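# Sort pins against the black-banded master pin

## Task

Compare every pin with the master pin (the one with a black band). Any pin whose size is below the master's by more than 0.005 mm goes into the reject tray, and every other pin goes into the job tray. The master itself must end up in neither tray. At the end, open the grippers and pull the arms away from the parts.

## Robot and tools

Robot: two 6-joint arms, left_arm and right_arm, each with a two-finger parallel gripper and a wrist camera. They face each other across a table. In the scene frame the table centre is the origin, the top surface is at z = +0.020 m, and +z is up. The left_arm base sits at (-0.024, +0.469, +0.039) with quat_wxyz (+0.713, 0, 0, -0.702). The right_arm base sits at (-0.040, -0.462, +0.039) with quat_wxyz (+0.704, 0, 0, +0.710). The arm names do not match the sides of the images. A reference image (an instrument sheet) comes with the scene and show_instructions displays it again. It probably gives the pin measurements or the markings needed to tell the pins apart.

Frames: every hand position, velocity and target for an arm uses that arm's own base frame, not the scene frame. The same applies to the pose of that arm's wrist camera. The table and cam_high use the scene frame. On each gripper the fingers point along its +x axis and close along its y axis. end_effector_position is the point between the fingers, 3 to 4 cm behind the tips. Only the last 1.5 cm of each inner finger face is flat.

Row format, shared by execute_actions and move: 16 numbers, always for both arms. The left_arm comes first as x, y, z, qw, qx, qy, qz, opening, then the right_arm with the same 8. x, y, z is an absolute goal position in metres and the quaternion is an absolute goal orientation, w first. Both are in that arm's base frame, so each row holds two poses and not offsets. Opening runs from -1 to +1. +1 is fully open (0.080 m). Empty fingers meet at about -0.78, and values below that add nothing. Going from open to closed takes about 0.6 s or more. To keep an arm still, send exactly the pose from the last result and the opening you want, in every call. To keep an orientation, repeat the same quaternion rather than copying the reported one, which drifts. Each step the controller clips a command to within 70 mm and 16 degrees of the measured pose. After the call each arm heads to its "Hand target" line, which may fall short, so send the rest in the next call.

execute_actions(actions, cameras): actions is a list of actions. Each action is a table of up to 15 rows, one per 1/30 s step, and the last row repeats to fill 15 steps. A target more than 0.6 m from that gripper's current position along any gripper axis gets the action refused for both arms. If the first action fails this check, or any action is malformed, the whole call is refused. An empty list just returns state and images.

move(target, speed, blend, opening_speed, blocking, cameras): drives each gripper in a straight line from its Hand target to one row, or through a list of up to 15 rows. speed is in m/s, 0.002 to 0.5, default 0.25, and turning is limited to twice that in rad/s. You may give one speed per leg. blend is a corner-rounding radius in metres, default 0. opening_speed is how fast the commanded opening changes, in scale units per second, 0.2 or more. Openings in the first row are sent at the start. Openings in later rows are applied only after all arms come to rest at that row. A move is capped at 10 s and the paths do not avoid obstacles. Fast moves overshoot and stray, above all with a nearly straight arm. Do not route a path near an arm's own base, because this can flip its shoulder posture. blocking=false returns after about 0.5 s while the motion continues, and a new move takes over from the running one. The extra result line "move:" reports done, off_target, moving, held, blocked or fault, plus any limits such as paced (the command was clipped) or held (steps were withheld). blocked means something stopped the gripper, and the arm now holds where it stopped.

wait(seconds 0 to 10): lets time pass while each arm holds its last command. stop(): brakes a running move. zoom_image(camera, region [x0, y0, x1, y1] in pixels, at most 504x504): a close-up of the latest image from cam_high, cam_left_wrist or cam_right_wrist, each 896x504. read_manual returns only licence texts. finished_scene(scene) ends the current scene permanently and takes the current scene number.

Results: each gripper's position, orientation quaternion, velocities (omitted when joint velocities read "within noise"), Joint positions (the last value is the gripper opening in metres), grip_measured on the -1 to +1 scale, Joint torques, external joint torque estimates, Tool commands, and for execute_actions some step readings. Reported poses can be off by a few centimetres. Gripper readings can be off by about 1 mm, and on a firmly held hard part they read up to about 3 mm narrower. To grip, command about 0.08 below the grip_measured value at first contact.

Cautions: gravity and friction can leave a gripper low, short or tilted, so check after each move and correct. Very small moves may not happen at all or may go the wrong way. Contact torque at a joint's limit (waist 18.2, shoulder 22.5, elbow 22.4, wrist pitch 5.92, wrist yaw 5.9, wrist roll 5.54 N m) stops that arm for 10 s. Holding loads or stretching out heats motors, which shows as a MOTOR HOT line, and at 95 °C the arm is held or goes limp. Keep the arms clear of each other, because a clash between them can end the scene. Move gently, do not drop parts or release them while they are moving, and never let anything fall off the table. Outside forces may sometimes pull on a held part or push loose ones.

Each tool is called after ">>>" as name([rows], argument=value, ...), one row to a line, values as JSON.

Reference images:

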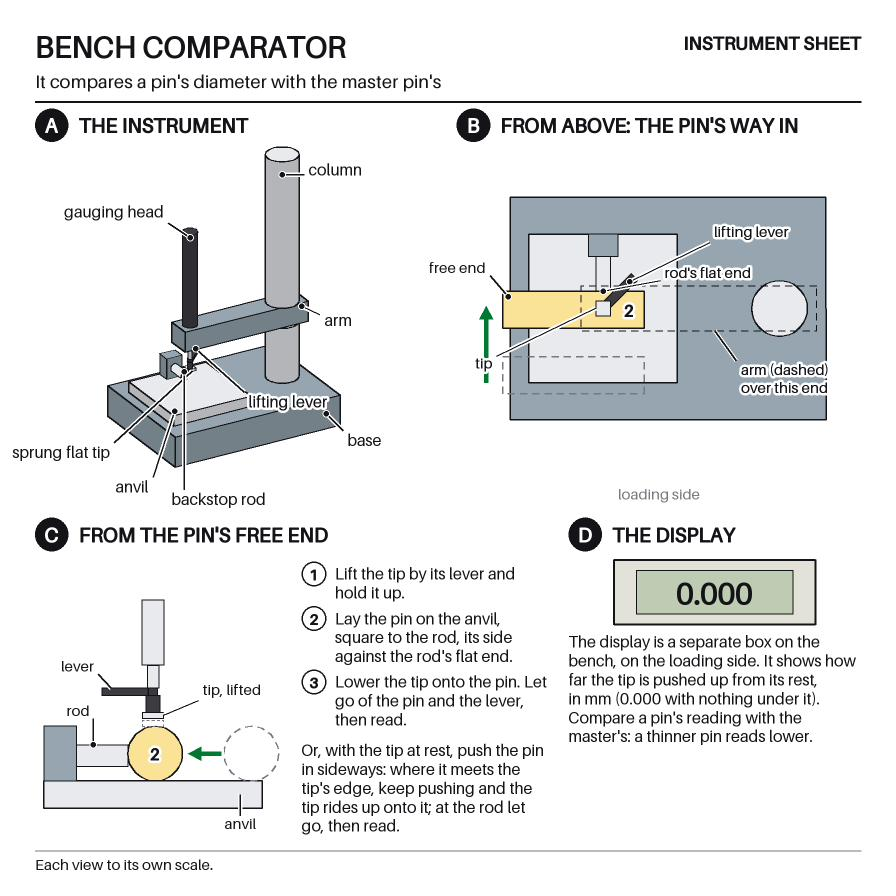

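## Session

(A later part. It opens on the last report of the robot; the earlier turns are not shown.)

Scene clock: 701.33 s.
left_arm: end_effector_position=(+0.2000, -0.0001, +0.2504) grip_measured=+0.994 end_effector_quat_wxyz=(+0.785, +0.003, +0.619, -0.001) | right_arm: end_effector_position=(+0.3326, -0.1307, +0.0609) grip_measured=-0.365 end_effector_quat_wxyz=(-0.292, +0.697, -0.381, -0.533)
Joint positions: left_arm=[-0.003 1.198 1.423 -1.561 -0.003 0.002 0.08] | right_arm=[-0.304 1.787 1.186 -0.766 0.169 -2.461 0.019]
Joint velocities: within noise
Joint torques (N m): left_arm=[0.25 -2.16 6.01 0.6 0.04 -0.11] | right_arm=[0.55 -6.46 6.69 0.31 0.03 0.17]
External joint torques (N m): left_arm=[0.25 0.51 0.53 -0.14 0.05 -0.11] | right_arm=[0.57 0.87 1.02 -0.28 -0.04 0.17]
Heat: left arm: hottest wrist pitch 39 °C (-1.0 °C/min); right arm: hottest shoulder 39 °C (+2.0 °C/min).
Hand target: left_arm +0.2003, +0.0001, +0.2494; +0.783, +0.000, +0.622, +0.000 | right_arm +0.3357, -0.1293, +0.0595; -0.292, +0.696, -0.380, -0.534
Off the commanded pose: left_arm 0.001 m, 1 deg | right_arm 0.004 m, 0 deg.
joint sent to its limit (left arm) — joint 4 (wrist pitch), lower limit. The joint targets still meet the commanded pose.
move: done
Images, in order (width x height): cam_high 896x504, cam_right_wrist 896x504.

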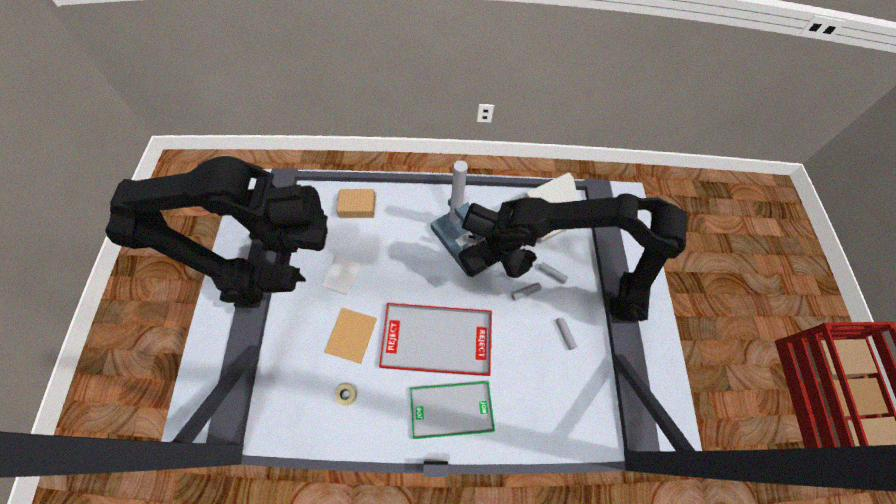

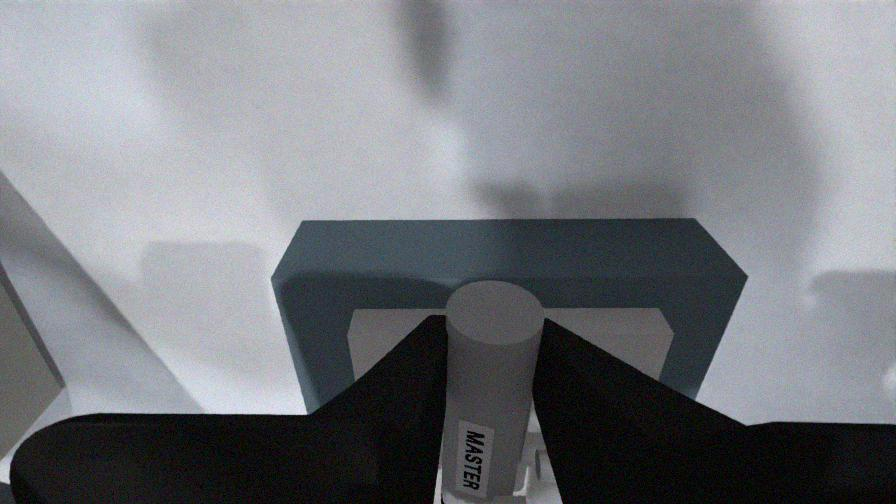

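>>> zoom_image(camera="cam_right_wrist", region=[430, 370, 630, 504])

Scaled by 2.520 from the camera's 896x504 image, which has a finer 1280x720 frame.

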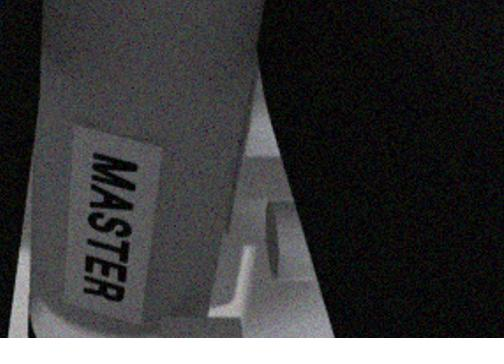

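>>> move(target=[0.2003, 0, 0.2494, 0.783, 0, 0.622, 0, 1, 0.3399, -0.1266, 0.0595, 0.2919, -0.6962, 0.3804, 0.5342, -0.43], speed=0.03, cameras=["cam_right_wrist"])

>>> zoom_image(camera="cam_right_wrist", region=[430, 370, 630, 504])

Scene clock: 724.53 s.
left_arm: end_effector_position=(+0.2000, -0.0001, +0.2504) grip_measured=+0.994 end_effector_quat_wxyz=(+0.785, +0.003, +0.619, -0.001) | right_arm: end_effector_position=(+0.3355, -0.1291, +0.0610) grip_measured=-0.365 end_effector_quat_wxyz=(-0.291, +0.695, -0.384, -0.533)
Joint positions: left_arm=[-0.003 1.198 1.423 -1.561 -0.003 0.002 0.08] | right_arm=[-0.294 1.798 1.2 -0.774 0.175 -2.449 0.019]
Joint velocities: within noise
Joint torques (N m): left_arm=[0.24 -2.19 6 0.6 0.05 -0.12] | right_arm=[0.82 -6.42 6.82 0.48 -0.12 0.14]
External joint torques (N m): left_arm=[0.24 0.54 0.52 -0.12 0.05 -0.12] | right_arm=[0.84 1 1.17 -0.09 -0.2 0.14]
Heat: left arm: hottest wrist pitch 39 °C (-1.0 °C/min); right arm: hottest shoulder 38 °C (+0.0 °C/min).
Hand target: left_arm +0.2003, +0.0001, +0.2494; +0.783, +0.000, +0.622, +0.000 | right_arm +0.3398, -0.1265, +0.0595; -0.292, +0.696, -0.380, -0.534
Off the commanded pose: left_arm 0.001 m, 1 deg | right_arm 0.005 m, 0 deg.
joint sent to its limit (left arm) — joint 4 (wrist pitch), lower limit. The joint targets still meet the commanded pose.
move: done
Images, in order (width x height): cam_right_wrist 896x504.

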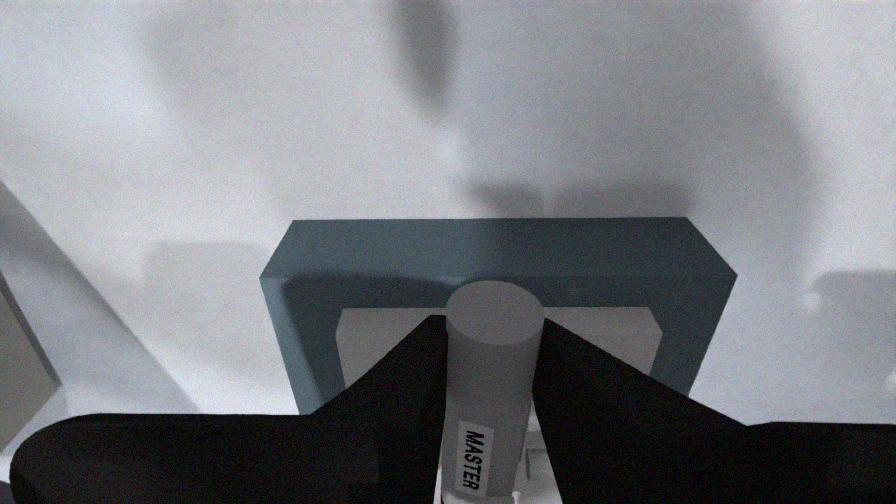

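Scaled by 2.520 from the camera's 896x504 image, which has a finer 1280x720 frame.

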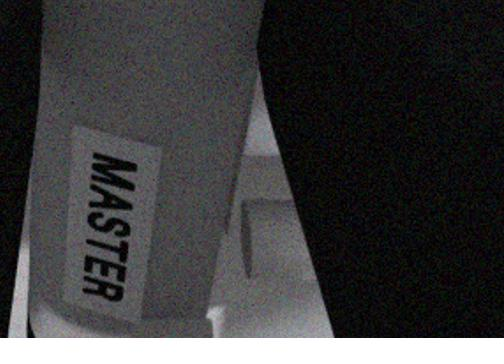

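>>> move(target=[0.2003, 0, 0.2494, 0.783, 0, 0.622, 0, 1, 0.3433, -0.1244, 0.0595, 0.2919, -0.6962, 0.3804, 0.5342, -0.43], speed=0.03, cameras=["cam_right_wrist"])

>>> zoom_image(camera="cam_right_wrist", region=[430, 370, 630, 504])

Scene clock: 737.77 s.
left_arm: end_effector_position=(+0.2000, -0.0001, +0.2504) grip_measured=+0.994 end_effector_quat_wxyz=(+0.785, +0.003, +0.619, -0.001) | right_arm: end_effector_position=(+0.3385, -0.1275, +0.0610) grip_measured=-0.365 end_effector_quat_wxyz=(-0.291, +0.695, -0.385, -0.533)
Joint positions: left_arm=[-0.003 1.198 1.423 -1.561 -0.003 0.002 0.08] | right_arm=[-0.287 1.807 1.212 -0.778 0.177 -2.439 0.019]
Joint velocities: within noise
Joint torques (N m): left_arm=[0.22 -2.19 5.99 0.61 0.04 -0.11] | right_arm=[0.98 -6.41 6.86 0.48 -0.1 0.13]
External joint torques (N m): left_arm=[0.22 0.52 0.51 -0.12 0.04 -0.11] | right_arm=[1 1.05 1.21 -0.09 -0.18 0.13]
Heat: left arm: hottest wrist pitch 39 °C (-1.0 °C/min); right arm: hottest shoulder 38 °C (-1.0 °C/min).
Hand target: left_arm +0.2003, +0.0001, +0.2494; +0.783, +0.000, +0.622, +0.000 | right_arm +0.3431, -0.1244, +0.0595; -0.292, +0.696, -0.380, -0.534
Off the commanded pose: left_arm 0.001 m, 1 deg | right_arm 0.006 m, 1 deg.
joint sent to its limit (left arm) — joint 4 (wrist pitch), lower limit. The joint targets still meet the commanded pose.
move: done
Images, in order (width x height): cam_right_wrist 896x504.

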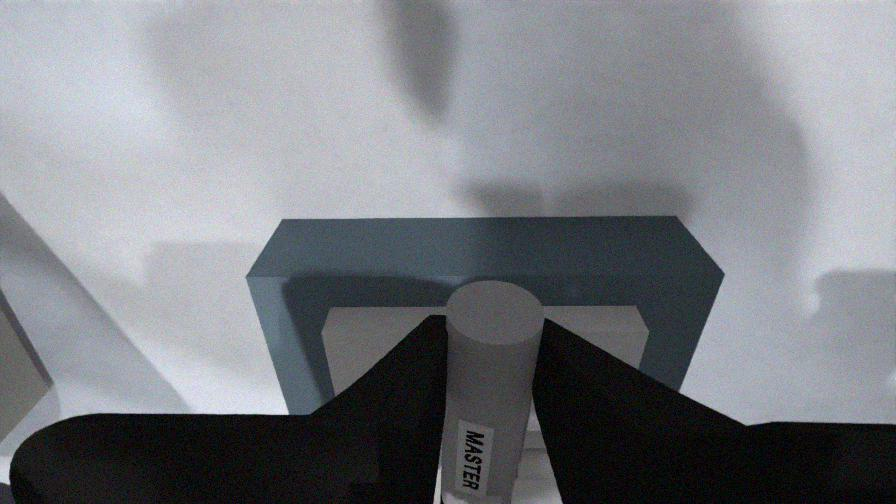

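Scaled by 2.520 from the camera's 896x504 image, which has a finer 1280x720 frame.

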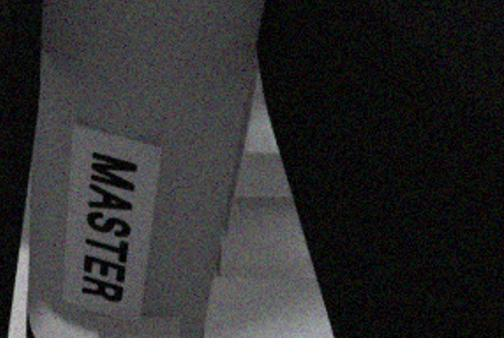

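>>> move(target=[0.2003, 0, 0.2494, 0.783, 0, 0.622, 0, 1, 0.3454, -0.1231, 0.0595, 0.2919, -0.6962, 0.3804, 0.5342, -0.43], speed=0.03, cameras=["cam_right_wrist"])

>>> zoom_image(camera="cam_right_wrist", region=[430, 370, 630, 504])

Scene clock: 760.70 s.
left_arm: end_effector_position=(+0.2000, -0.0001, +0.2504) grip_measured=+0.994 end_effector_quat_wxyz=(+0.785, +0.003, +0.619, -0.001) | right_arm: end_effector_position=(+0.3390, -0.1272, +0.0610) grip_measured=-0.365 end_effector_quat_wxyz=(-0.291, +0.693, -0.387, -0.534)
Joint positions: left_arm=[-0.003 1.198 1.423 -1.561 -0.003 0.002 0.08] | right_arm=[-0.284 1.811 1.218 -0.785 0.182 -2.433 0.019]
Joint velocities: within noise
Joint torques (N m): left_arm=[0.25 -2.17 5.98 0.6 0.04 -0.11] | right_arm=[1.19 -6.28 7.08 0.7 -0.24 0.07]
External joint torques (N m): left_arm=[0.25 0.48 0.51 -0.15 0.05 -0.11] | right_arm=[1.14 1.16 1.48 0.13 -0.31 0.07]
Heat: left arm: hottest wrist pitch 39 °C (+0.0 °C/min); right arm: hottest shoulder 38 °C (-1.0 °C/min).
Hand target: left_arm +0.2003, +0.0001, +0.2494; +0.783, +0.000, +0.622, +0.000 | right_arm +0.3452, -0.1230, +0.0595; -0.292, +0.696, -0.380, -0.534
Off the commanded pose: left_arm 0.001 m, 1 deg | right_arm 0.008 m, 1 deg.
joint sent to its limit (left arm) — joint 4 (wrist pitch), lower limit. The joint targets still meet the commanded pose.
move: done
Images, in order (width x height): cam_right_wrist 896x504.

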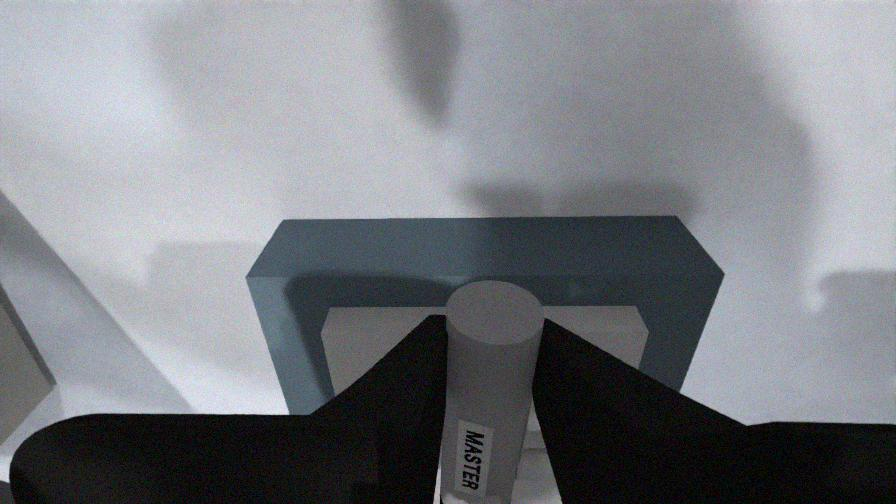

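Scaled by 2.520 from the camera's 896x504 image, which has a finer 1280x720 frame.

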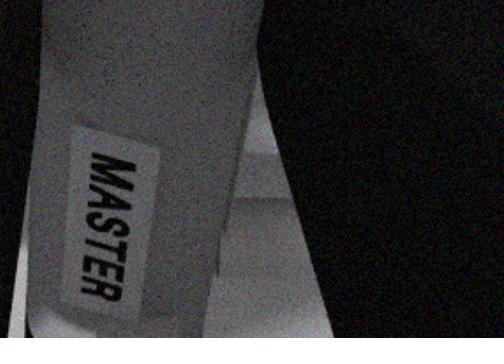

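>>> move([
  [0.2003, 0, 0.2494, 0.783, 0, 0.622, 0, 1, 0.343, -0.1246, 0.0595, 0.2919, -0.6962, 0.3804, 0.5342, -0.43],
  [0.2003, 0, 0.2494, 0.783, 0, 0.622, 0, 1, 0.343, -0.1246, 0.0595, 0.2919, -0.6962, 0.3804, 0.5342, 0.0],
  [0.2003, 0, 0.2494, 0.783, 0, 0.622, 0, 1, 0.338, -0.117, 0.11, 0.2919, -0.6962, 0.3804, 0.5342, 0.0],
  [0.2003, 0, 0.2494, 0.783, 0, 0.622, 0, 1, 0.235, -0.12, 0.15, 0.2919, -0.6962, 0.3804, 0.5342, 0.0],
], speed=[0.03, 0.1, 0.1, 0.2], opening_speed=1.5, blend=[0, 0, 0.02, 0], cameras=["cam_high", "cam_right_wrist"])

Scene clock: 781.50 s.
left_arm: end_effector_position=(+0.2000, -0.0001, +0.2504) grip_measured=+0.994 end_effector_quat_wxyz=(+0.785, +0.003, +0.619, -0.001) | right_arm: end_effector_position=(+0.2379, -0.1204, +0.1507) grip_measured=-0.003 end_effector_quat_wxyz=(-0.292, +0.697, -0.381, -0.533)
Joint positions: left_arm=[-0.003 1.198 1.423 -1.561 -0.003 0.002 0.08] | right_arm=[-0.383 1.367 1.127 -1.113 0.151 -2.539 0.035]
Joint velocities: within noise
Joint torques (N m): left_arm=[0.22 -2.17 5.99 0.59 0.06 -0.12] | right_arm=[-0.35 -5.8 4.78 0.22 -0.01 -0.14]
External joint torques (N m): left_arm=[0.22 0.44 0.59 -0.13 0.06 -0.12] | right_arm=[-0.34 -1.37 -1.24 -0.4 -0.08 -0.14]
Heat: left arm: hottest wrist pitch 39 °C (+0.0 °C/min); right arm: hottest shoulder 39 °C (+1.0 °C/min).
Hand target: left_arm +0.2003, +0.0001, +0.2494; +0.783, +0.000, +0.622, +0.000 | right_arm +0.2350, -0.1200, +0.1500; -0.292, +0.696, -0.380, -0.534
Off the commanded pose: left_arm 0.001 m, 1 deg | right_arm 0.003 m, 0 deg.
joint sent to its limit (left arm) — joint 4 (wrist pitch), lower limit. The joint targets still meet the commanded pose.
move: done
Images, in order (width x height): cam_high 896x504, cam_right_wrist 896x504.

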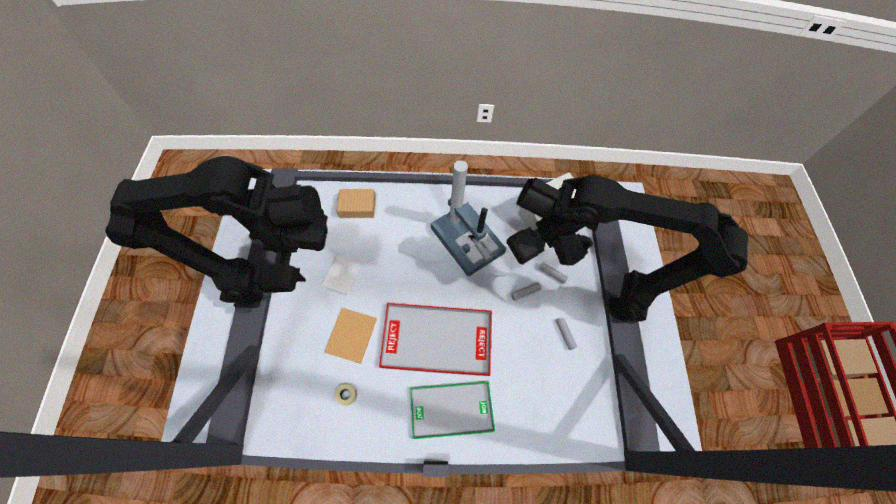

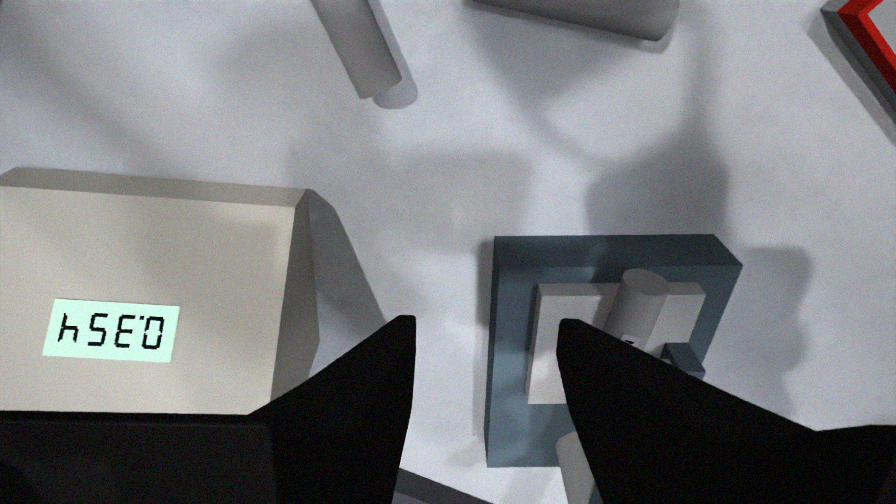

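>>> zoom_image(camera="cam_right_wrist", region=[30, 280, 200, 380])

>>> zoom_image(camera="cam_high", region=[420, 170, 540, 290])

>>> zoom_image(camera="cam_right_wrist", region=[480, 220, 780, 504])

Scaled by 2.965 from the camera's 896x504 image, which has a finer 1280x720 frame.

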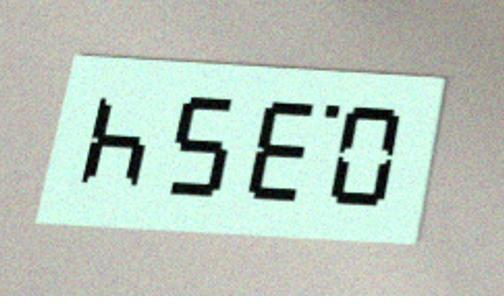

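Scaled by 4.200 from the camera's 896x504 image, which has a finer 1280x720 frame.

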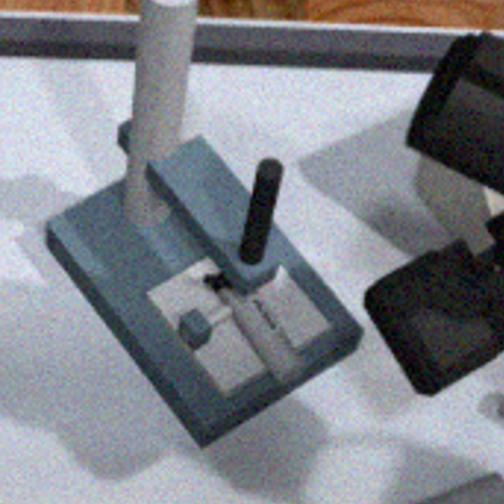

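Scaled by 1.680 from the camera's 896x504 image, which has a finer 1280x720 frame.

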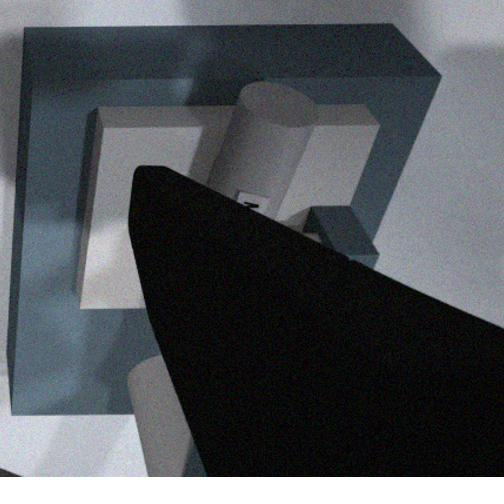

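>>> move([
  [0.2003, 0, 0.2494, 0.783, 0, 0.622, 0, 1, 0.336, -0.117, 0.12, 0.2919, -0.6962, 0.3804, 0.5342, 0.0],
  [0.2003, 0, 0.2494, 0.783, 0, 0.622, 0, 1, 0.3395, -0.1265, 0.0595, 0.2919, -0.6962, 0.3804, 0.5342, 0.0],
  [0.2003, 0, 0.2494, 0.783, 0, 0.622, 0, 1, 0.3395, -0.1265, 0.0595, 0.2919, -0.6962, 0.3804, 0.5342, -0.43],
], speed=[0.2, 0.1, 0.1], opening_speed=1.5, blend=[0.015, 0, 0], cameras=["cam_high", "cam_right_wrist"])

Scene clock: 815.80 s.
left_arm: end_effector_position=(+0.2000, -0.0001, +0.2504) grip_measured=+0.994 end_effector_quat_wxyz=(+0.785, +0.003, +0.619, -0.001) | right_arm: end_effector_position=(+0.3405, -0.1272, +0.0648) grip_measured=-0.369 end_effector_quat_wxyz=(-0.294, +0.699, -0.382, -0.528)
Joint positions: left_arm=[-0.003 1.198 1.423 -1.561 -0.003 0.002 0.08] | right_arm=[-0.286 1.798 1.216 -0.776 0.173 -2.439 0.018]
Joint velocities: within noise
Joint torques (N m): left_arm=[0.22 -2.18 5.98 0.59 0.05 -0.11] | right_arm=[0.02 -6.7 4.75 0.63 -0.04 -0.14]
External joint torques (N m): left_arm=[0.23 0.47 0.54 -0.14 0.05 -0.11] | right_arm=[0.05 0.73 -0.94 0.03 -0.12 -0.14]
Heat: left arm: hottest wrist pitch 39 °C (+0.0 °C/min); right arm: hottest shoulder 38 °C (+0.0 °C/min).
Hand target: left_arm +0.2003, +0.0001, +0.2494; +0.783, +0.000, +0.622, +0.000 | right_arm +0.3394, -0.1264, +0.0595; -0.292, +0.696, -0.380, -0.534
Off the commanded pose: left_arm 0.001 m, 1 deg | right_arm 0.005 m, 1 deg.
joint sent to its limit (left arm) — joint 4 (wrist pitch), lower limit. The joint targets still meet the commanded pose.
move: done
Images, in order (width x height): cam_high 896x504, cam_right_wrist 896x504.

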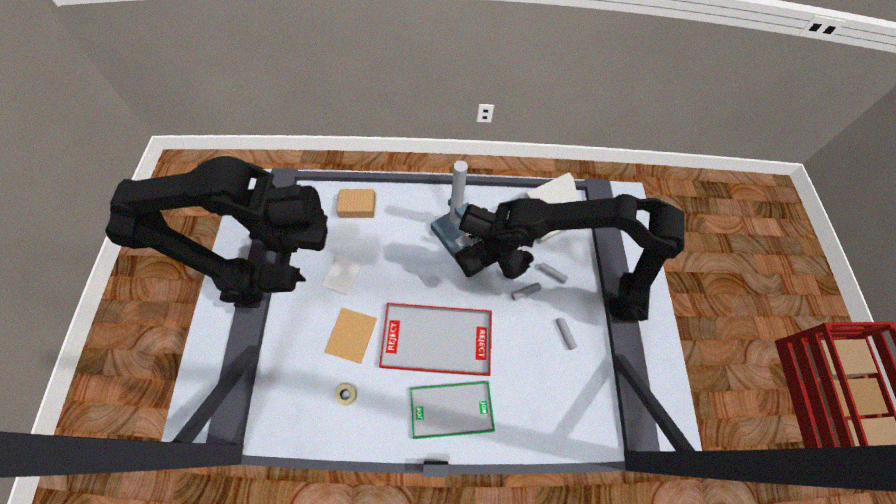

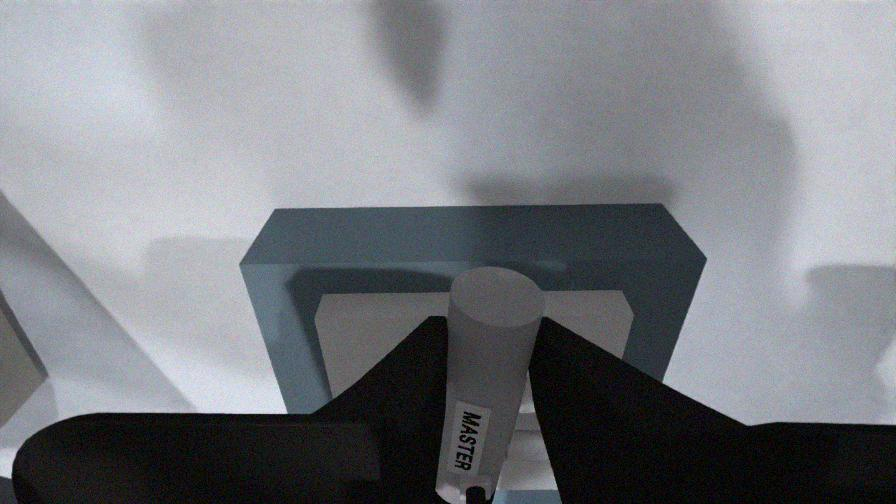

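>>> move([
  [0.2003, 0, 0.2494, 0.783, 0, 0.622, 0, 1, 0.300, -0.150, 0.062, 0.2919, -0.6962, 0.3804, 0.5342, -0.43],
  [0.2003, 0, 0.2494, 0.783, 0, 0.622, 0, 1, 0.26, -0.09, 0.14, 0.2858, -0.7005, 0.3725, 0.5375, -0.43],
  [0.2003, 0, 0.2494, 0.783, 0, 0.622, 0, 1, 0.29, 0.08, 0.14, 0.4664, -0.51, 0.6078, 0.3913, -0.43],
  [0.2003, 0, 0.2494, 0.783, 0, 0.622, 0, 1, 0.2695, 0.2475, 0.05, 0.5852, -0.2187, 0.7627, 0.1678, -0.43],
], speed=[0.1, 0.2, 0.25, 0.25], blend=[0.01, 0.03, 0.05, 0], cameras=["cam_high", "cam_right_wrist"])

Scene clock: 840.90 s.
left_arm: end_effector_position=(+0.2000, -0.0001, +0.2504) grip_measured=+0.994 end_effector_quat_wxyz=(+0.785, +0.003, +0.619, -0.001) | right_arm: end_effector_position=(+0.2686, +0.2457, +0.0514) grip_measured=-0.369 end_effector_quat_wxyz=(+0.586, -0.221, +0.761, +0.169)
Joint positions: left_arm=[-0.003 1.198 1.423 -1.561 -0.003 0.002 0.08] | right_arm=[0.724 2.191 1.727 -1.363 -0.04 0.156 0.018]
Joint velocities: within noise
Joint torques (N m): left_arm=[0.24 -2.17 5.95 0.6 0.05 -0.11] | right_arm=[0.08 -9.04 6.27 -0.43 -0.13 0.18]
External joint torques (N m): left_arm=[0.26 0.58 0.49 -0.11 0.05 -0.11] | right_arm=[0.03 0.6 1.11 -0.33 -0.11 0.18]
Heat: left arm: hottest wrist pitch 39 °C (+0.0 °C/min); right arm: hottest shoulder 39 °C (+0.0 °C/min).
Hand target: left_arm +0.2003, +0.0001, +0.2494; +0.783, +0.000, +0.622, +0.000 | right_arm +0.2695, +0.2474, +0.0500; +0.585, -0.219, +0.763, +0.168
Off the commanded pose: left_arm 0.001 m, 1 deg | right_arm 0.002 m, 0 deg.
joint sent to its limit (left arm) — joint 4 (wrist pitch), lower limit. The joint targets still meet the commanded pose.
move: done
Images, in order (width x height): cam_high 896x504, cam_right_wrist 896x504.

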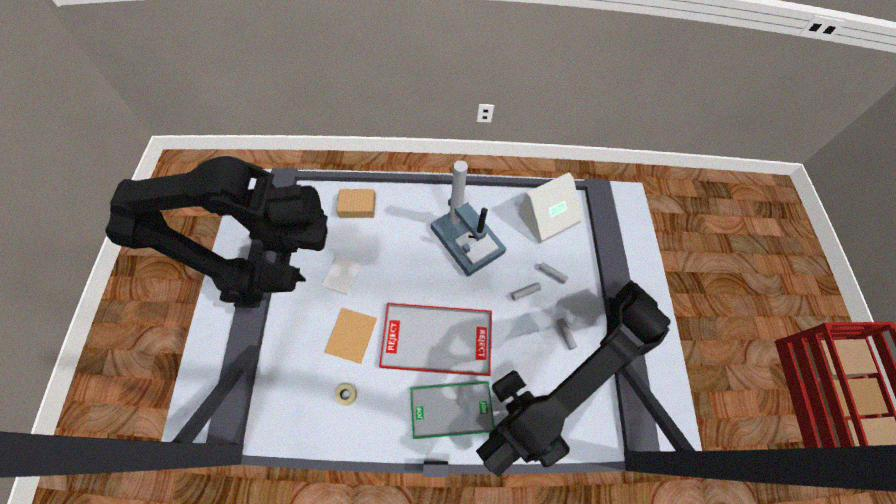

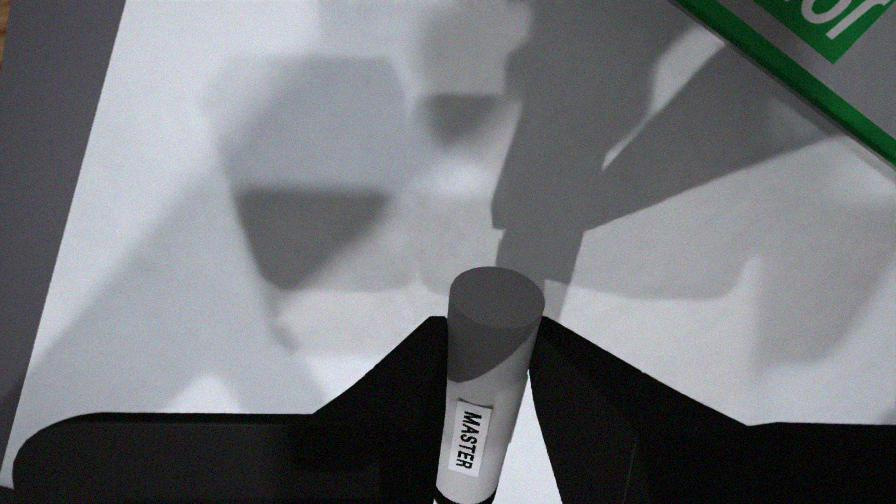

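>>> move([
  [0.2003, 0, 0.2494, 0.783, 0, 0.622, 0, 1, 0.2695, 0.2475, 0.0215, 0.5852, -0.2187, 0.7627, 0.1678, -0.43],
  [0.2003, 0, 0.2494, 0.783, 0, 0.622, 0, 1, 0.2695, 0.2475, 0.0215, 0.5852, -0.2187, 0.7627, 0.1678, 0.1],
  [0.2003, 0, 0.2494, 0.783, 0, 0.622, 0, 1, 0.275, 0.25, 0.12, 0.5852, -0.2187, 0.7627, 0.1678, 0.1],
  [0.2003, 0, 0.2494, 0.783, 0, 0.622, 0, 1, 0.27, 0.01, 0.20, 0.7071, 0.0, 0.7071, 0.0, 0.1],
], speed=[0.06, 0.1, 0.15, 0.25], blend=[0, 0, 0.03, 0], opening_speed=1.5, cameras=["cam_high", "cam_right_wrist"])

Scene clock: 859.70 s.
left_arm: end_effector_position=(+0.2000, -0.0001, +0.2504) grip_measured=+0.994 end_effector_quat_wxyz=(+0.785, +0.003, +0.619, -0.001) | right_arm: end_effector_position=(+0.2709, +0.0107, +0.1981) grip_measured=+0.097 end_effector_quat_wxyz=(+0.705, +0.000, +0.709, -0.002)
Joint positions: left_arm=[-0.003 1.198 1.423 -1.561 -0.003 0.002 0.08] | right_arm=[0.041 1.589 1.544 -1.531 0.003 0.043 0.039]
Joint velocities: within noise
Joint torques (N m): left_arm=[0.25 -2.19 5.97 0.6 0.05 -0.11] | right_arm=[-0.37 -7.03 5.59 -0.02 -0.1 -0.15]
External joint torques (N m): left_arm=[0.23 0.47 0.57 -0.11 0.06 -0.11] | right_arm=[-0.34 -1.23 -0.04 -0.35 -0.11 -0.15]
Heat: left arm: hottest wrist pitch 39 °C (+0.0 °C/min); right arm: hottest shoulder 41 °C (+2.0 °C/min).
Hand target: left_arm +0.2003, +0.0001, +0.2494; +0.783, +0.000, +0.622, +0.000 | right_arm +0.2700, +0.0100, +0.2000; +0.707, +0.000, +0.707, +0.000
Off the commanded pose: left_arm 0.001 m, 1 deg | right_arm 0.002 m, 0 deg.
joint sent to its limit (left arm) — joint 4 (wrist pitch), lower limit. The joint targets still meet the commanded pose.
move: done
Images, in order (width x height): cam_high 896x504, cam_right_wrist 896x504.

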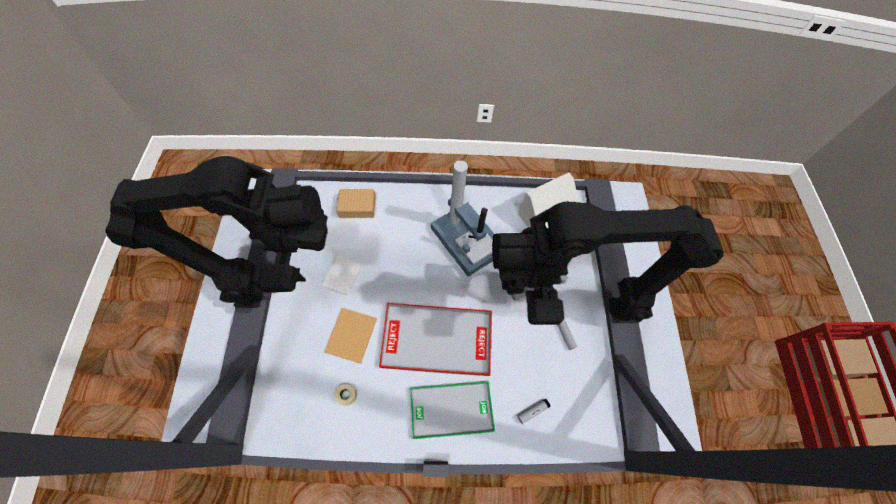

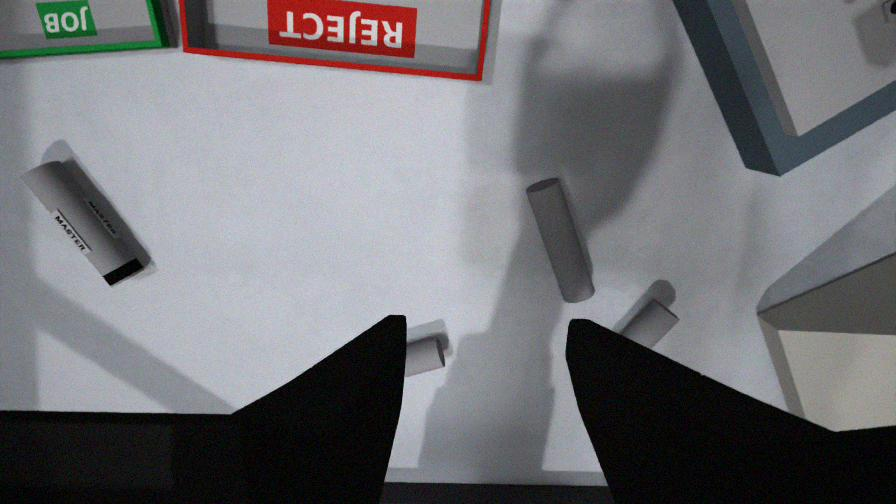

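>>> move([
  [0.2003, 0, 0.2494, 0.783, 0, 0.622, 0, 1, 0.263, -0.040, 0.075, 0.5990, -0.1419, 0.7806, 0.1089, 0.1],
  [0.2003, 0, 0.2494, 0.783, 0, 0.622, 0, 1, 0.261, -0.0405, 0.030, 0.5990, -0.1419, 0.7806, 0.1089, 0.1],
], speed=[0.2, 0.1], blend=[0.01, 0], cameras=["cam_right_wrist"])

Scene clock: 882.23 s.
left_arm: end_effector_position=(+0.2000, -0.0001, +0.2504) grip_measured=+0.994 end_effector_quat_wxyz=(+0.785, +0.003, +0.619, -0.001) | right_arm: end_effector_position=(+0.2640, -0.0396, +0.0341) grip_measured=+0.097 end_effector_quat_wxyz=(+0.606, -0.142, +0.776, +0.107)
Joint positions: left_arm=[-0.003 1.198 1.423 -1.561 -0.003 0.002 0.08] | right_arm=[-0.087 1.832 1.13 -1.089 0.111 -0.431 0.039]
Joint velocities: within noise
Joint torques (N m): left_arm=[0.26 -2.21 5.96 0.6 0.05 -0.1] | right_arm=[-0.31 -6.01 3.6 -0.14 0.1 -0.16]
External joint torques (N m): left_arm=[0.26 0.48 0.46 -0.15 0.06 -0.1] | right_arm=[-0.31 0.83 -1.23 -0.1 0.06 -0.16]
Heat: left arm: hottest wrist pitch 39 °C (+0.0 °C/min); right arm: hottest shoulder 39 °C (+1.0 °C/min).
Hand target: left_arm +0.2003, +0.0001, +0.2494; +0.783, +0.000, +0.622, +0.000 | right_arm +0.2609, -0.0405, +0.0301; +0.599, -0.142, +0.781, +0.109
Off the commanded pose: left_arm 0.001 m, 1 deg | right_arm 0.005 m, 1 deg.
joint sent to its limit (left arm) — joint 4 (wrist pitch), lower limit. The joint targets still meet the commanded pose.
move: done
Images, in order (width x height): cam_right_wrist 896x504.

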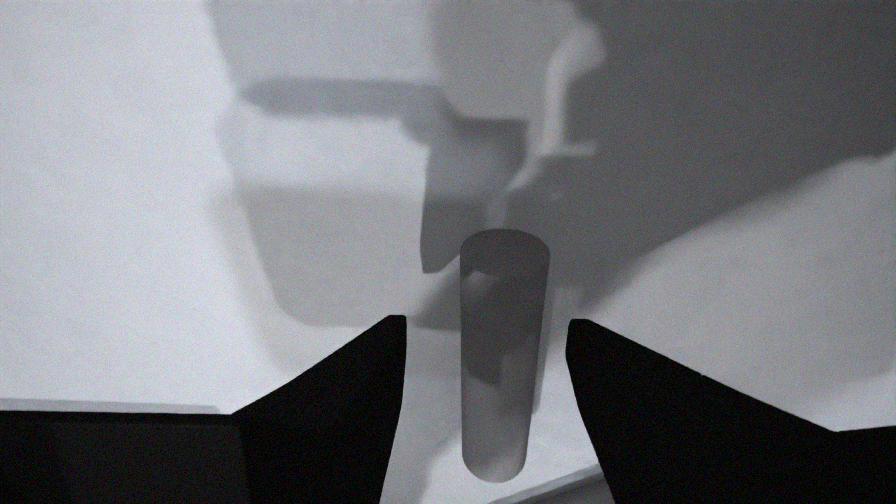

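>>> move([
  [0.2003, 0, 0.2494, 0.783, 0, 0.622, 0, 1, 0.2666, -0.044, 0.030, 0.5976, -0.1514, 0.7788, 0.1162, 0.1],
  [0.2003, 0, 0.2494, 0.783, 0, 0.622, 0, 1, 0.2661, -0.044, 0.016, 0.5976, -0.1514, 0.7788, 0.1162, 0.1],
], speed=[0.1, 0.05], cameras=["cam_right_wrist"])

Scene clock: 901.90 s.
left_arm: end_effector_position=(+0.2000, -0.0001, +0.2504) grip_measured=+0.994 end_effector_quat_wxyz=(+0.785, +0.003, +0.619, -0.001) | right_arm: end_effector_position=(+0.2694, -0.0431, +0.0202) grip_measured=+0.097 end_effector_quat_wxyz=(+0.605, -0.152, +0.774, +0.114)
Joint positions: left_arm=[-0.003 1.198 1.423 -1.561 -0.003 0.002 0.08] | right_arm=[-0.094 1.873 1.123 -1.036 0.118 -0.462 0.039]
Joint velocities: within noise
Joint torques (N m): left_arm=[0.25 -2.14 5.98 0.59 0.04 -0.11] | right_arm=[-0.31 -6.13 3.5 -0.12 0.11 -0.16]
External joint torques (N m): left_arm=[0.23 0.58 0.52 -0.13 0.05 -0.11] | right_arm=[-0.29 0.87 -1.18 -0.08 0.05 -0.16]
Heat: left arm: hottest wrist pitch 39 °C (+0.0 °C/min); right arm: hottest shoulder 39 °C (+0.0 °C/min).
Hand target: left_arm +0.2003, +0.0001, +0.2494; +0.783, +0.000, +0.622, +0.000 | right_arm +0.2661, -0.0440, +0.0161; +0.598, -0.151, +0.779, +0.116
Off the commanded pose: left_arm 0.001 m, 1 deg | right_arm 0.005 m, 1 deg.
joint sent to its limit (left arm) — joint 4 (wrist pitch), lower limit. The joint targets still meet the commanded pose.
move: done
Images, in order (width x height): cam_right_wrist 896x504.

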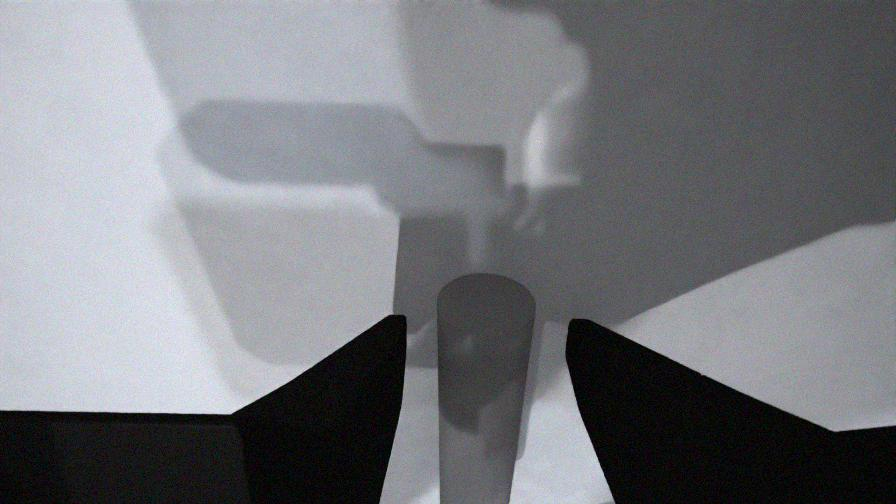

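>>> move([
  [0.2003, 0, 0.2494, 0.783, 0, 0.622, 0, 1, 0.2661, -0.044, 0.016, 0.5976, -0.1514, 0.7788, 0.1162, 0.1],
  [0.2003, 0, 0.2494, 0.783, 0, 0.622, 0, 1, 0.2661, -0.044, 0.016, 0.5976, -0.1514, 0.7788, 0.1162, -0.43],
  [0.2003, 0, 0.2494, 0.783, 0, 0.622, 0, 1, 0.262, -0.04, 0.10, 0.5976, -0.1514, 0.7788, 0.1162, -0.43],
  [0.2003, 0, 0.2494, 0.783, 0, 0.622, 0, 1, 0.26, -0.06, 0.14, 0.4664, -0.51, 0.6078, 0.3913, -0.43],
  [0.2003, 0, 0.2494, 0.783, 0, 0.622, 0, 1, 0.26, -0.10, 0.13, 0.2919, -0.6962, 0.3804, 0.5342, -0.43],
  [0.2003, 0, 0.2494, 0.783, 0, 0.622, 0, 1, 0.303, -0.132, 0.09, 0.2919, -0.6962, 0.3804, 0.5342, -0.43],
], speed=[0.05, 0.1, 0.15, 0.25, 0.25, 0.15], blend=[0, 0, 0.02, 0.02, 0.02, 0], opening_speed=1.5, cameras=["cam_high", "cam_right_wrist"])

Scene clock: 934.43 s.
left_arm: end_effector_position=(+0.2000, -0.0001, +0.2504) grip_measured=+0.994 end_effector_quat_wxyz=(+0.785, +0.003, +0.619, -0.001) | right_arm: end_effector_position=(+0.2993, -0.1296, +0.0877) grip_measured=-0.366 end_effector_quat_wxyz=(-0.292, +0.693, -0.381, -0.538)
Joint positions: left_arm=[-0.003 1.198 1.423 -1.561 -0.003 0.002 0.08] | right_arm=[-0.335 1.645 1.136 -0.865 0.159 -2.491 0.019]
Joint velocities: within noise
Joint torques (N m): left_arm=[0.25 -2.13 5.98 0.61 0.05 -0.12] | right_arm=[-0.33 -6.28 7.41 0.5 0.09 -0.15]
External joint torques (N m): left_arm=[0.24 0.56 0.53 -0.11 0.06 -0.12] | right_arm=[-0.32 0.1 1.61 -0.08 0.01 -0.14]
Heat: left arm: hottest wrist pitch 39 °C (+0.0 °C/min); right arm: hottest shoulder 40 °C (+0.0 °C/min).
Hand target: left_arm +0.2003, +0.0001, +0.2494; +0.783, +0.000, +0.622, +0.000 | right_arm +0.3029, -0.1320, +0.0900; -0.292, +0.696, -0.380, -0.534
Off the commanded pose: left_arm 0.001 m, 1 deg | right_arm 0.005 m, 1 deg.
joint sent to its limit (left arm) — joint 4 (wrist pitch), lower limit. The joint targets still meet the commanded pose.
move: done
Images, in order (width x height): cam_high 896x504, cam_right_wrist 896x504.

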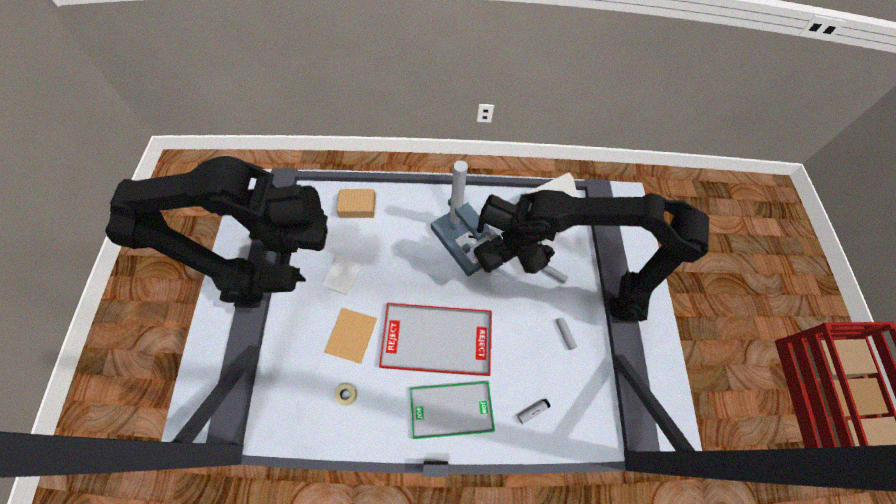

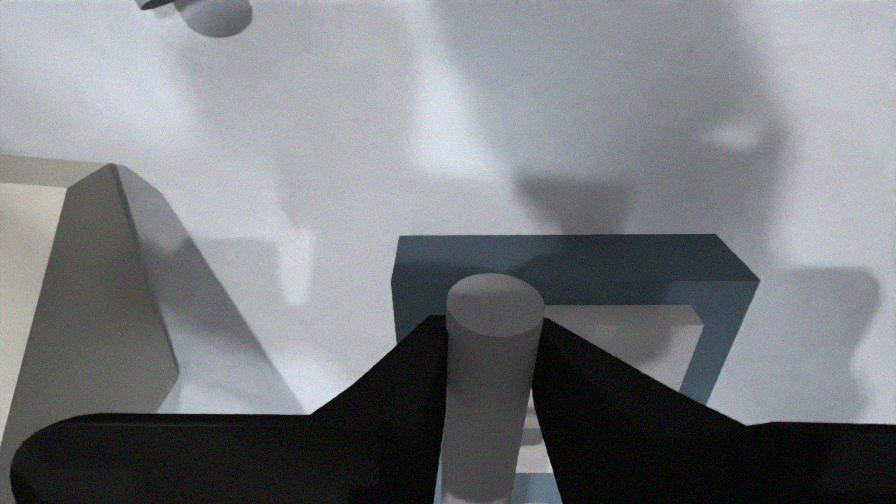

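>>> move([
  [0.2003, 0, 0.2494, 0.783, 0, 0.622, 0, 1, 0.3095, -0.1342, 0.070, 0.2919, -0.6962, 0.3804, 0.5342, -0.43],
  [0.2003, 0, 0.2494, 0.783, 0, 0.622, 0, 1, 0.3095, -0.1342, 0.0575, 0.2919, -0.6962, 0.3804, 0.5342, -0.43],
  [0.2003, 0, 0.2494, 0.783, 0, 0.622, 0, 1, 0.3330, -0.1192, 0.0575, 0.2919, -0.6962, 0.3804, 0.5342, -0.43],
  [0.2003, 0, 0.2494, 0.783, 0, 0.622, 0, 1, 0.3388, -0.1154, 0.0578, 0.2919, -0.6962, 0.3804, 0.5342, -0.43],
], speed=[0.1, 0.05, 0.05, 0.03], blend=[0.005, 0, 0.003, 0], cameras=["cam_right_wrist"])

>>> zoom_image(camera="cam_right_wrist", region=[430, 250, 630, 504])

Scene clock: 949.40 s.
left_arm: end_effector_position=(+0.2000, -0.0001, +0.2504) grip_measured=+0.994 end_effector_quat_wxyz=(+0.785, +0.003, +0.619, -0.001) | right_arm: end_effector_position=(+0.3342, -0.1203, +0.0611) grip_measured=-0.366 end_effector_quat_wxyz=(-0.291, +0.696, -0.387, -0.530)
Joint positions: left_arm=[-0.003 1.198 1.423 -1.561 -0.003 0.002 0.08] | right_arm=[-0.267 1.783 1.181 -0.77 0.187 -2.418 0.019]
Joint velocities: within noise
Joint torques (N m): left_arm=[0.27 -2.16 5.97 0.61 0.05 -0.1] | right_arm=[1.2 -5.97 6.57 0.55 -0.31 0.12]
External joint torques (N m): left_arm=[0.26 0.54 0.52 -0.1 0.06 -0.1] | right_arm=[1.16 1.34 0.9 -0.04 -0.4 0.12]
Heat: left arm: hottest wrist pitch 39 °C (+0.0 °C/min); right arm: hottest shoulder 39 °C (+0.0 °C/min).
Hand target: left_arm +0.2003, +0.0001, +0.2494; +0.783, +0.000, +0.622, +0.000 | right_arm +0.3386, -0.1154, +0.0578; -0.292, +0.696, -0.380, -0.534
Off the commanded pose: left_arm 0.001 m, 1 deg | right_arm 0.007 m, 1 deg.
joint sent to its limit (left arm) — joint 4 (wrist pitch), lower limit. The joint targets still meet the commanded pose.
move: done
Images, in order (width x height): cam_right_wrist 896x504.

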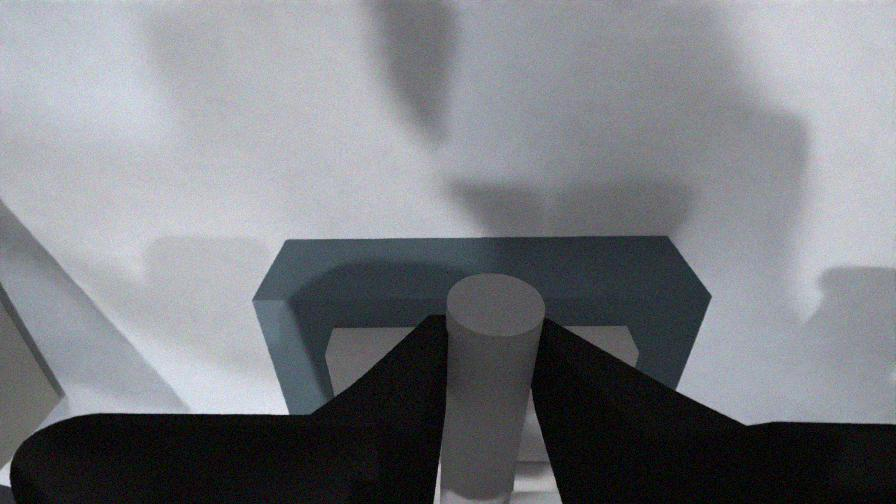

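Scaled by 1.984 from the camera's 896x504 image, which has a finer 1280x720 frame.

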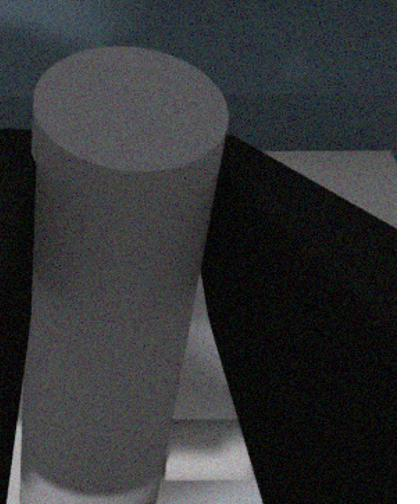

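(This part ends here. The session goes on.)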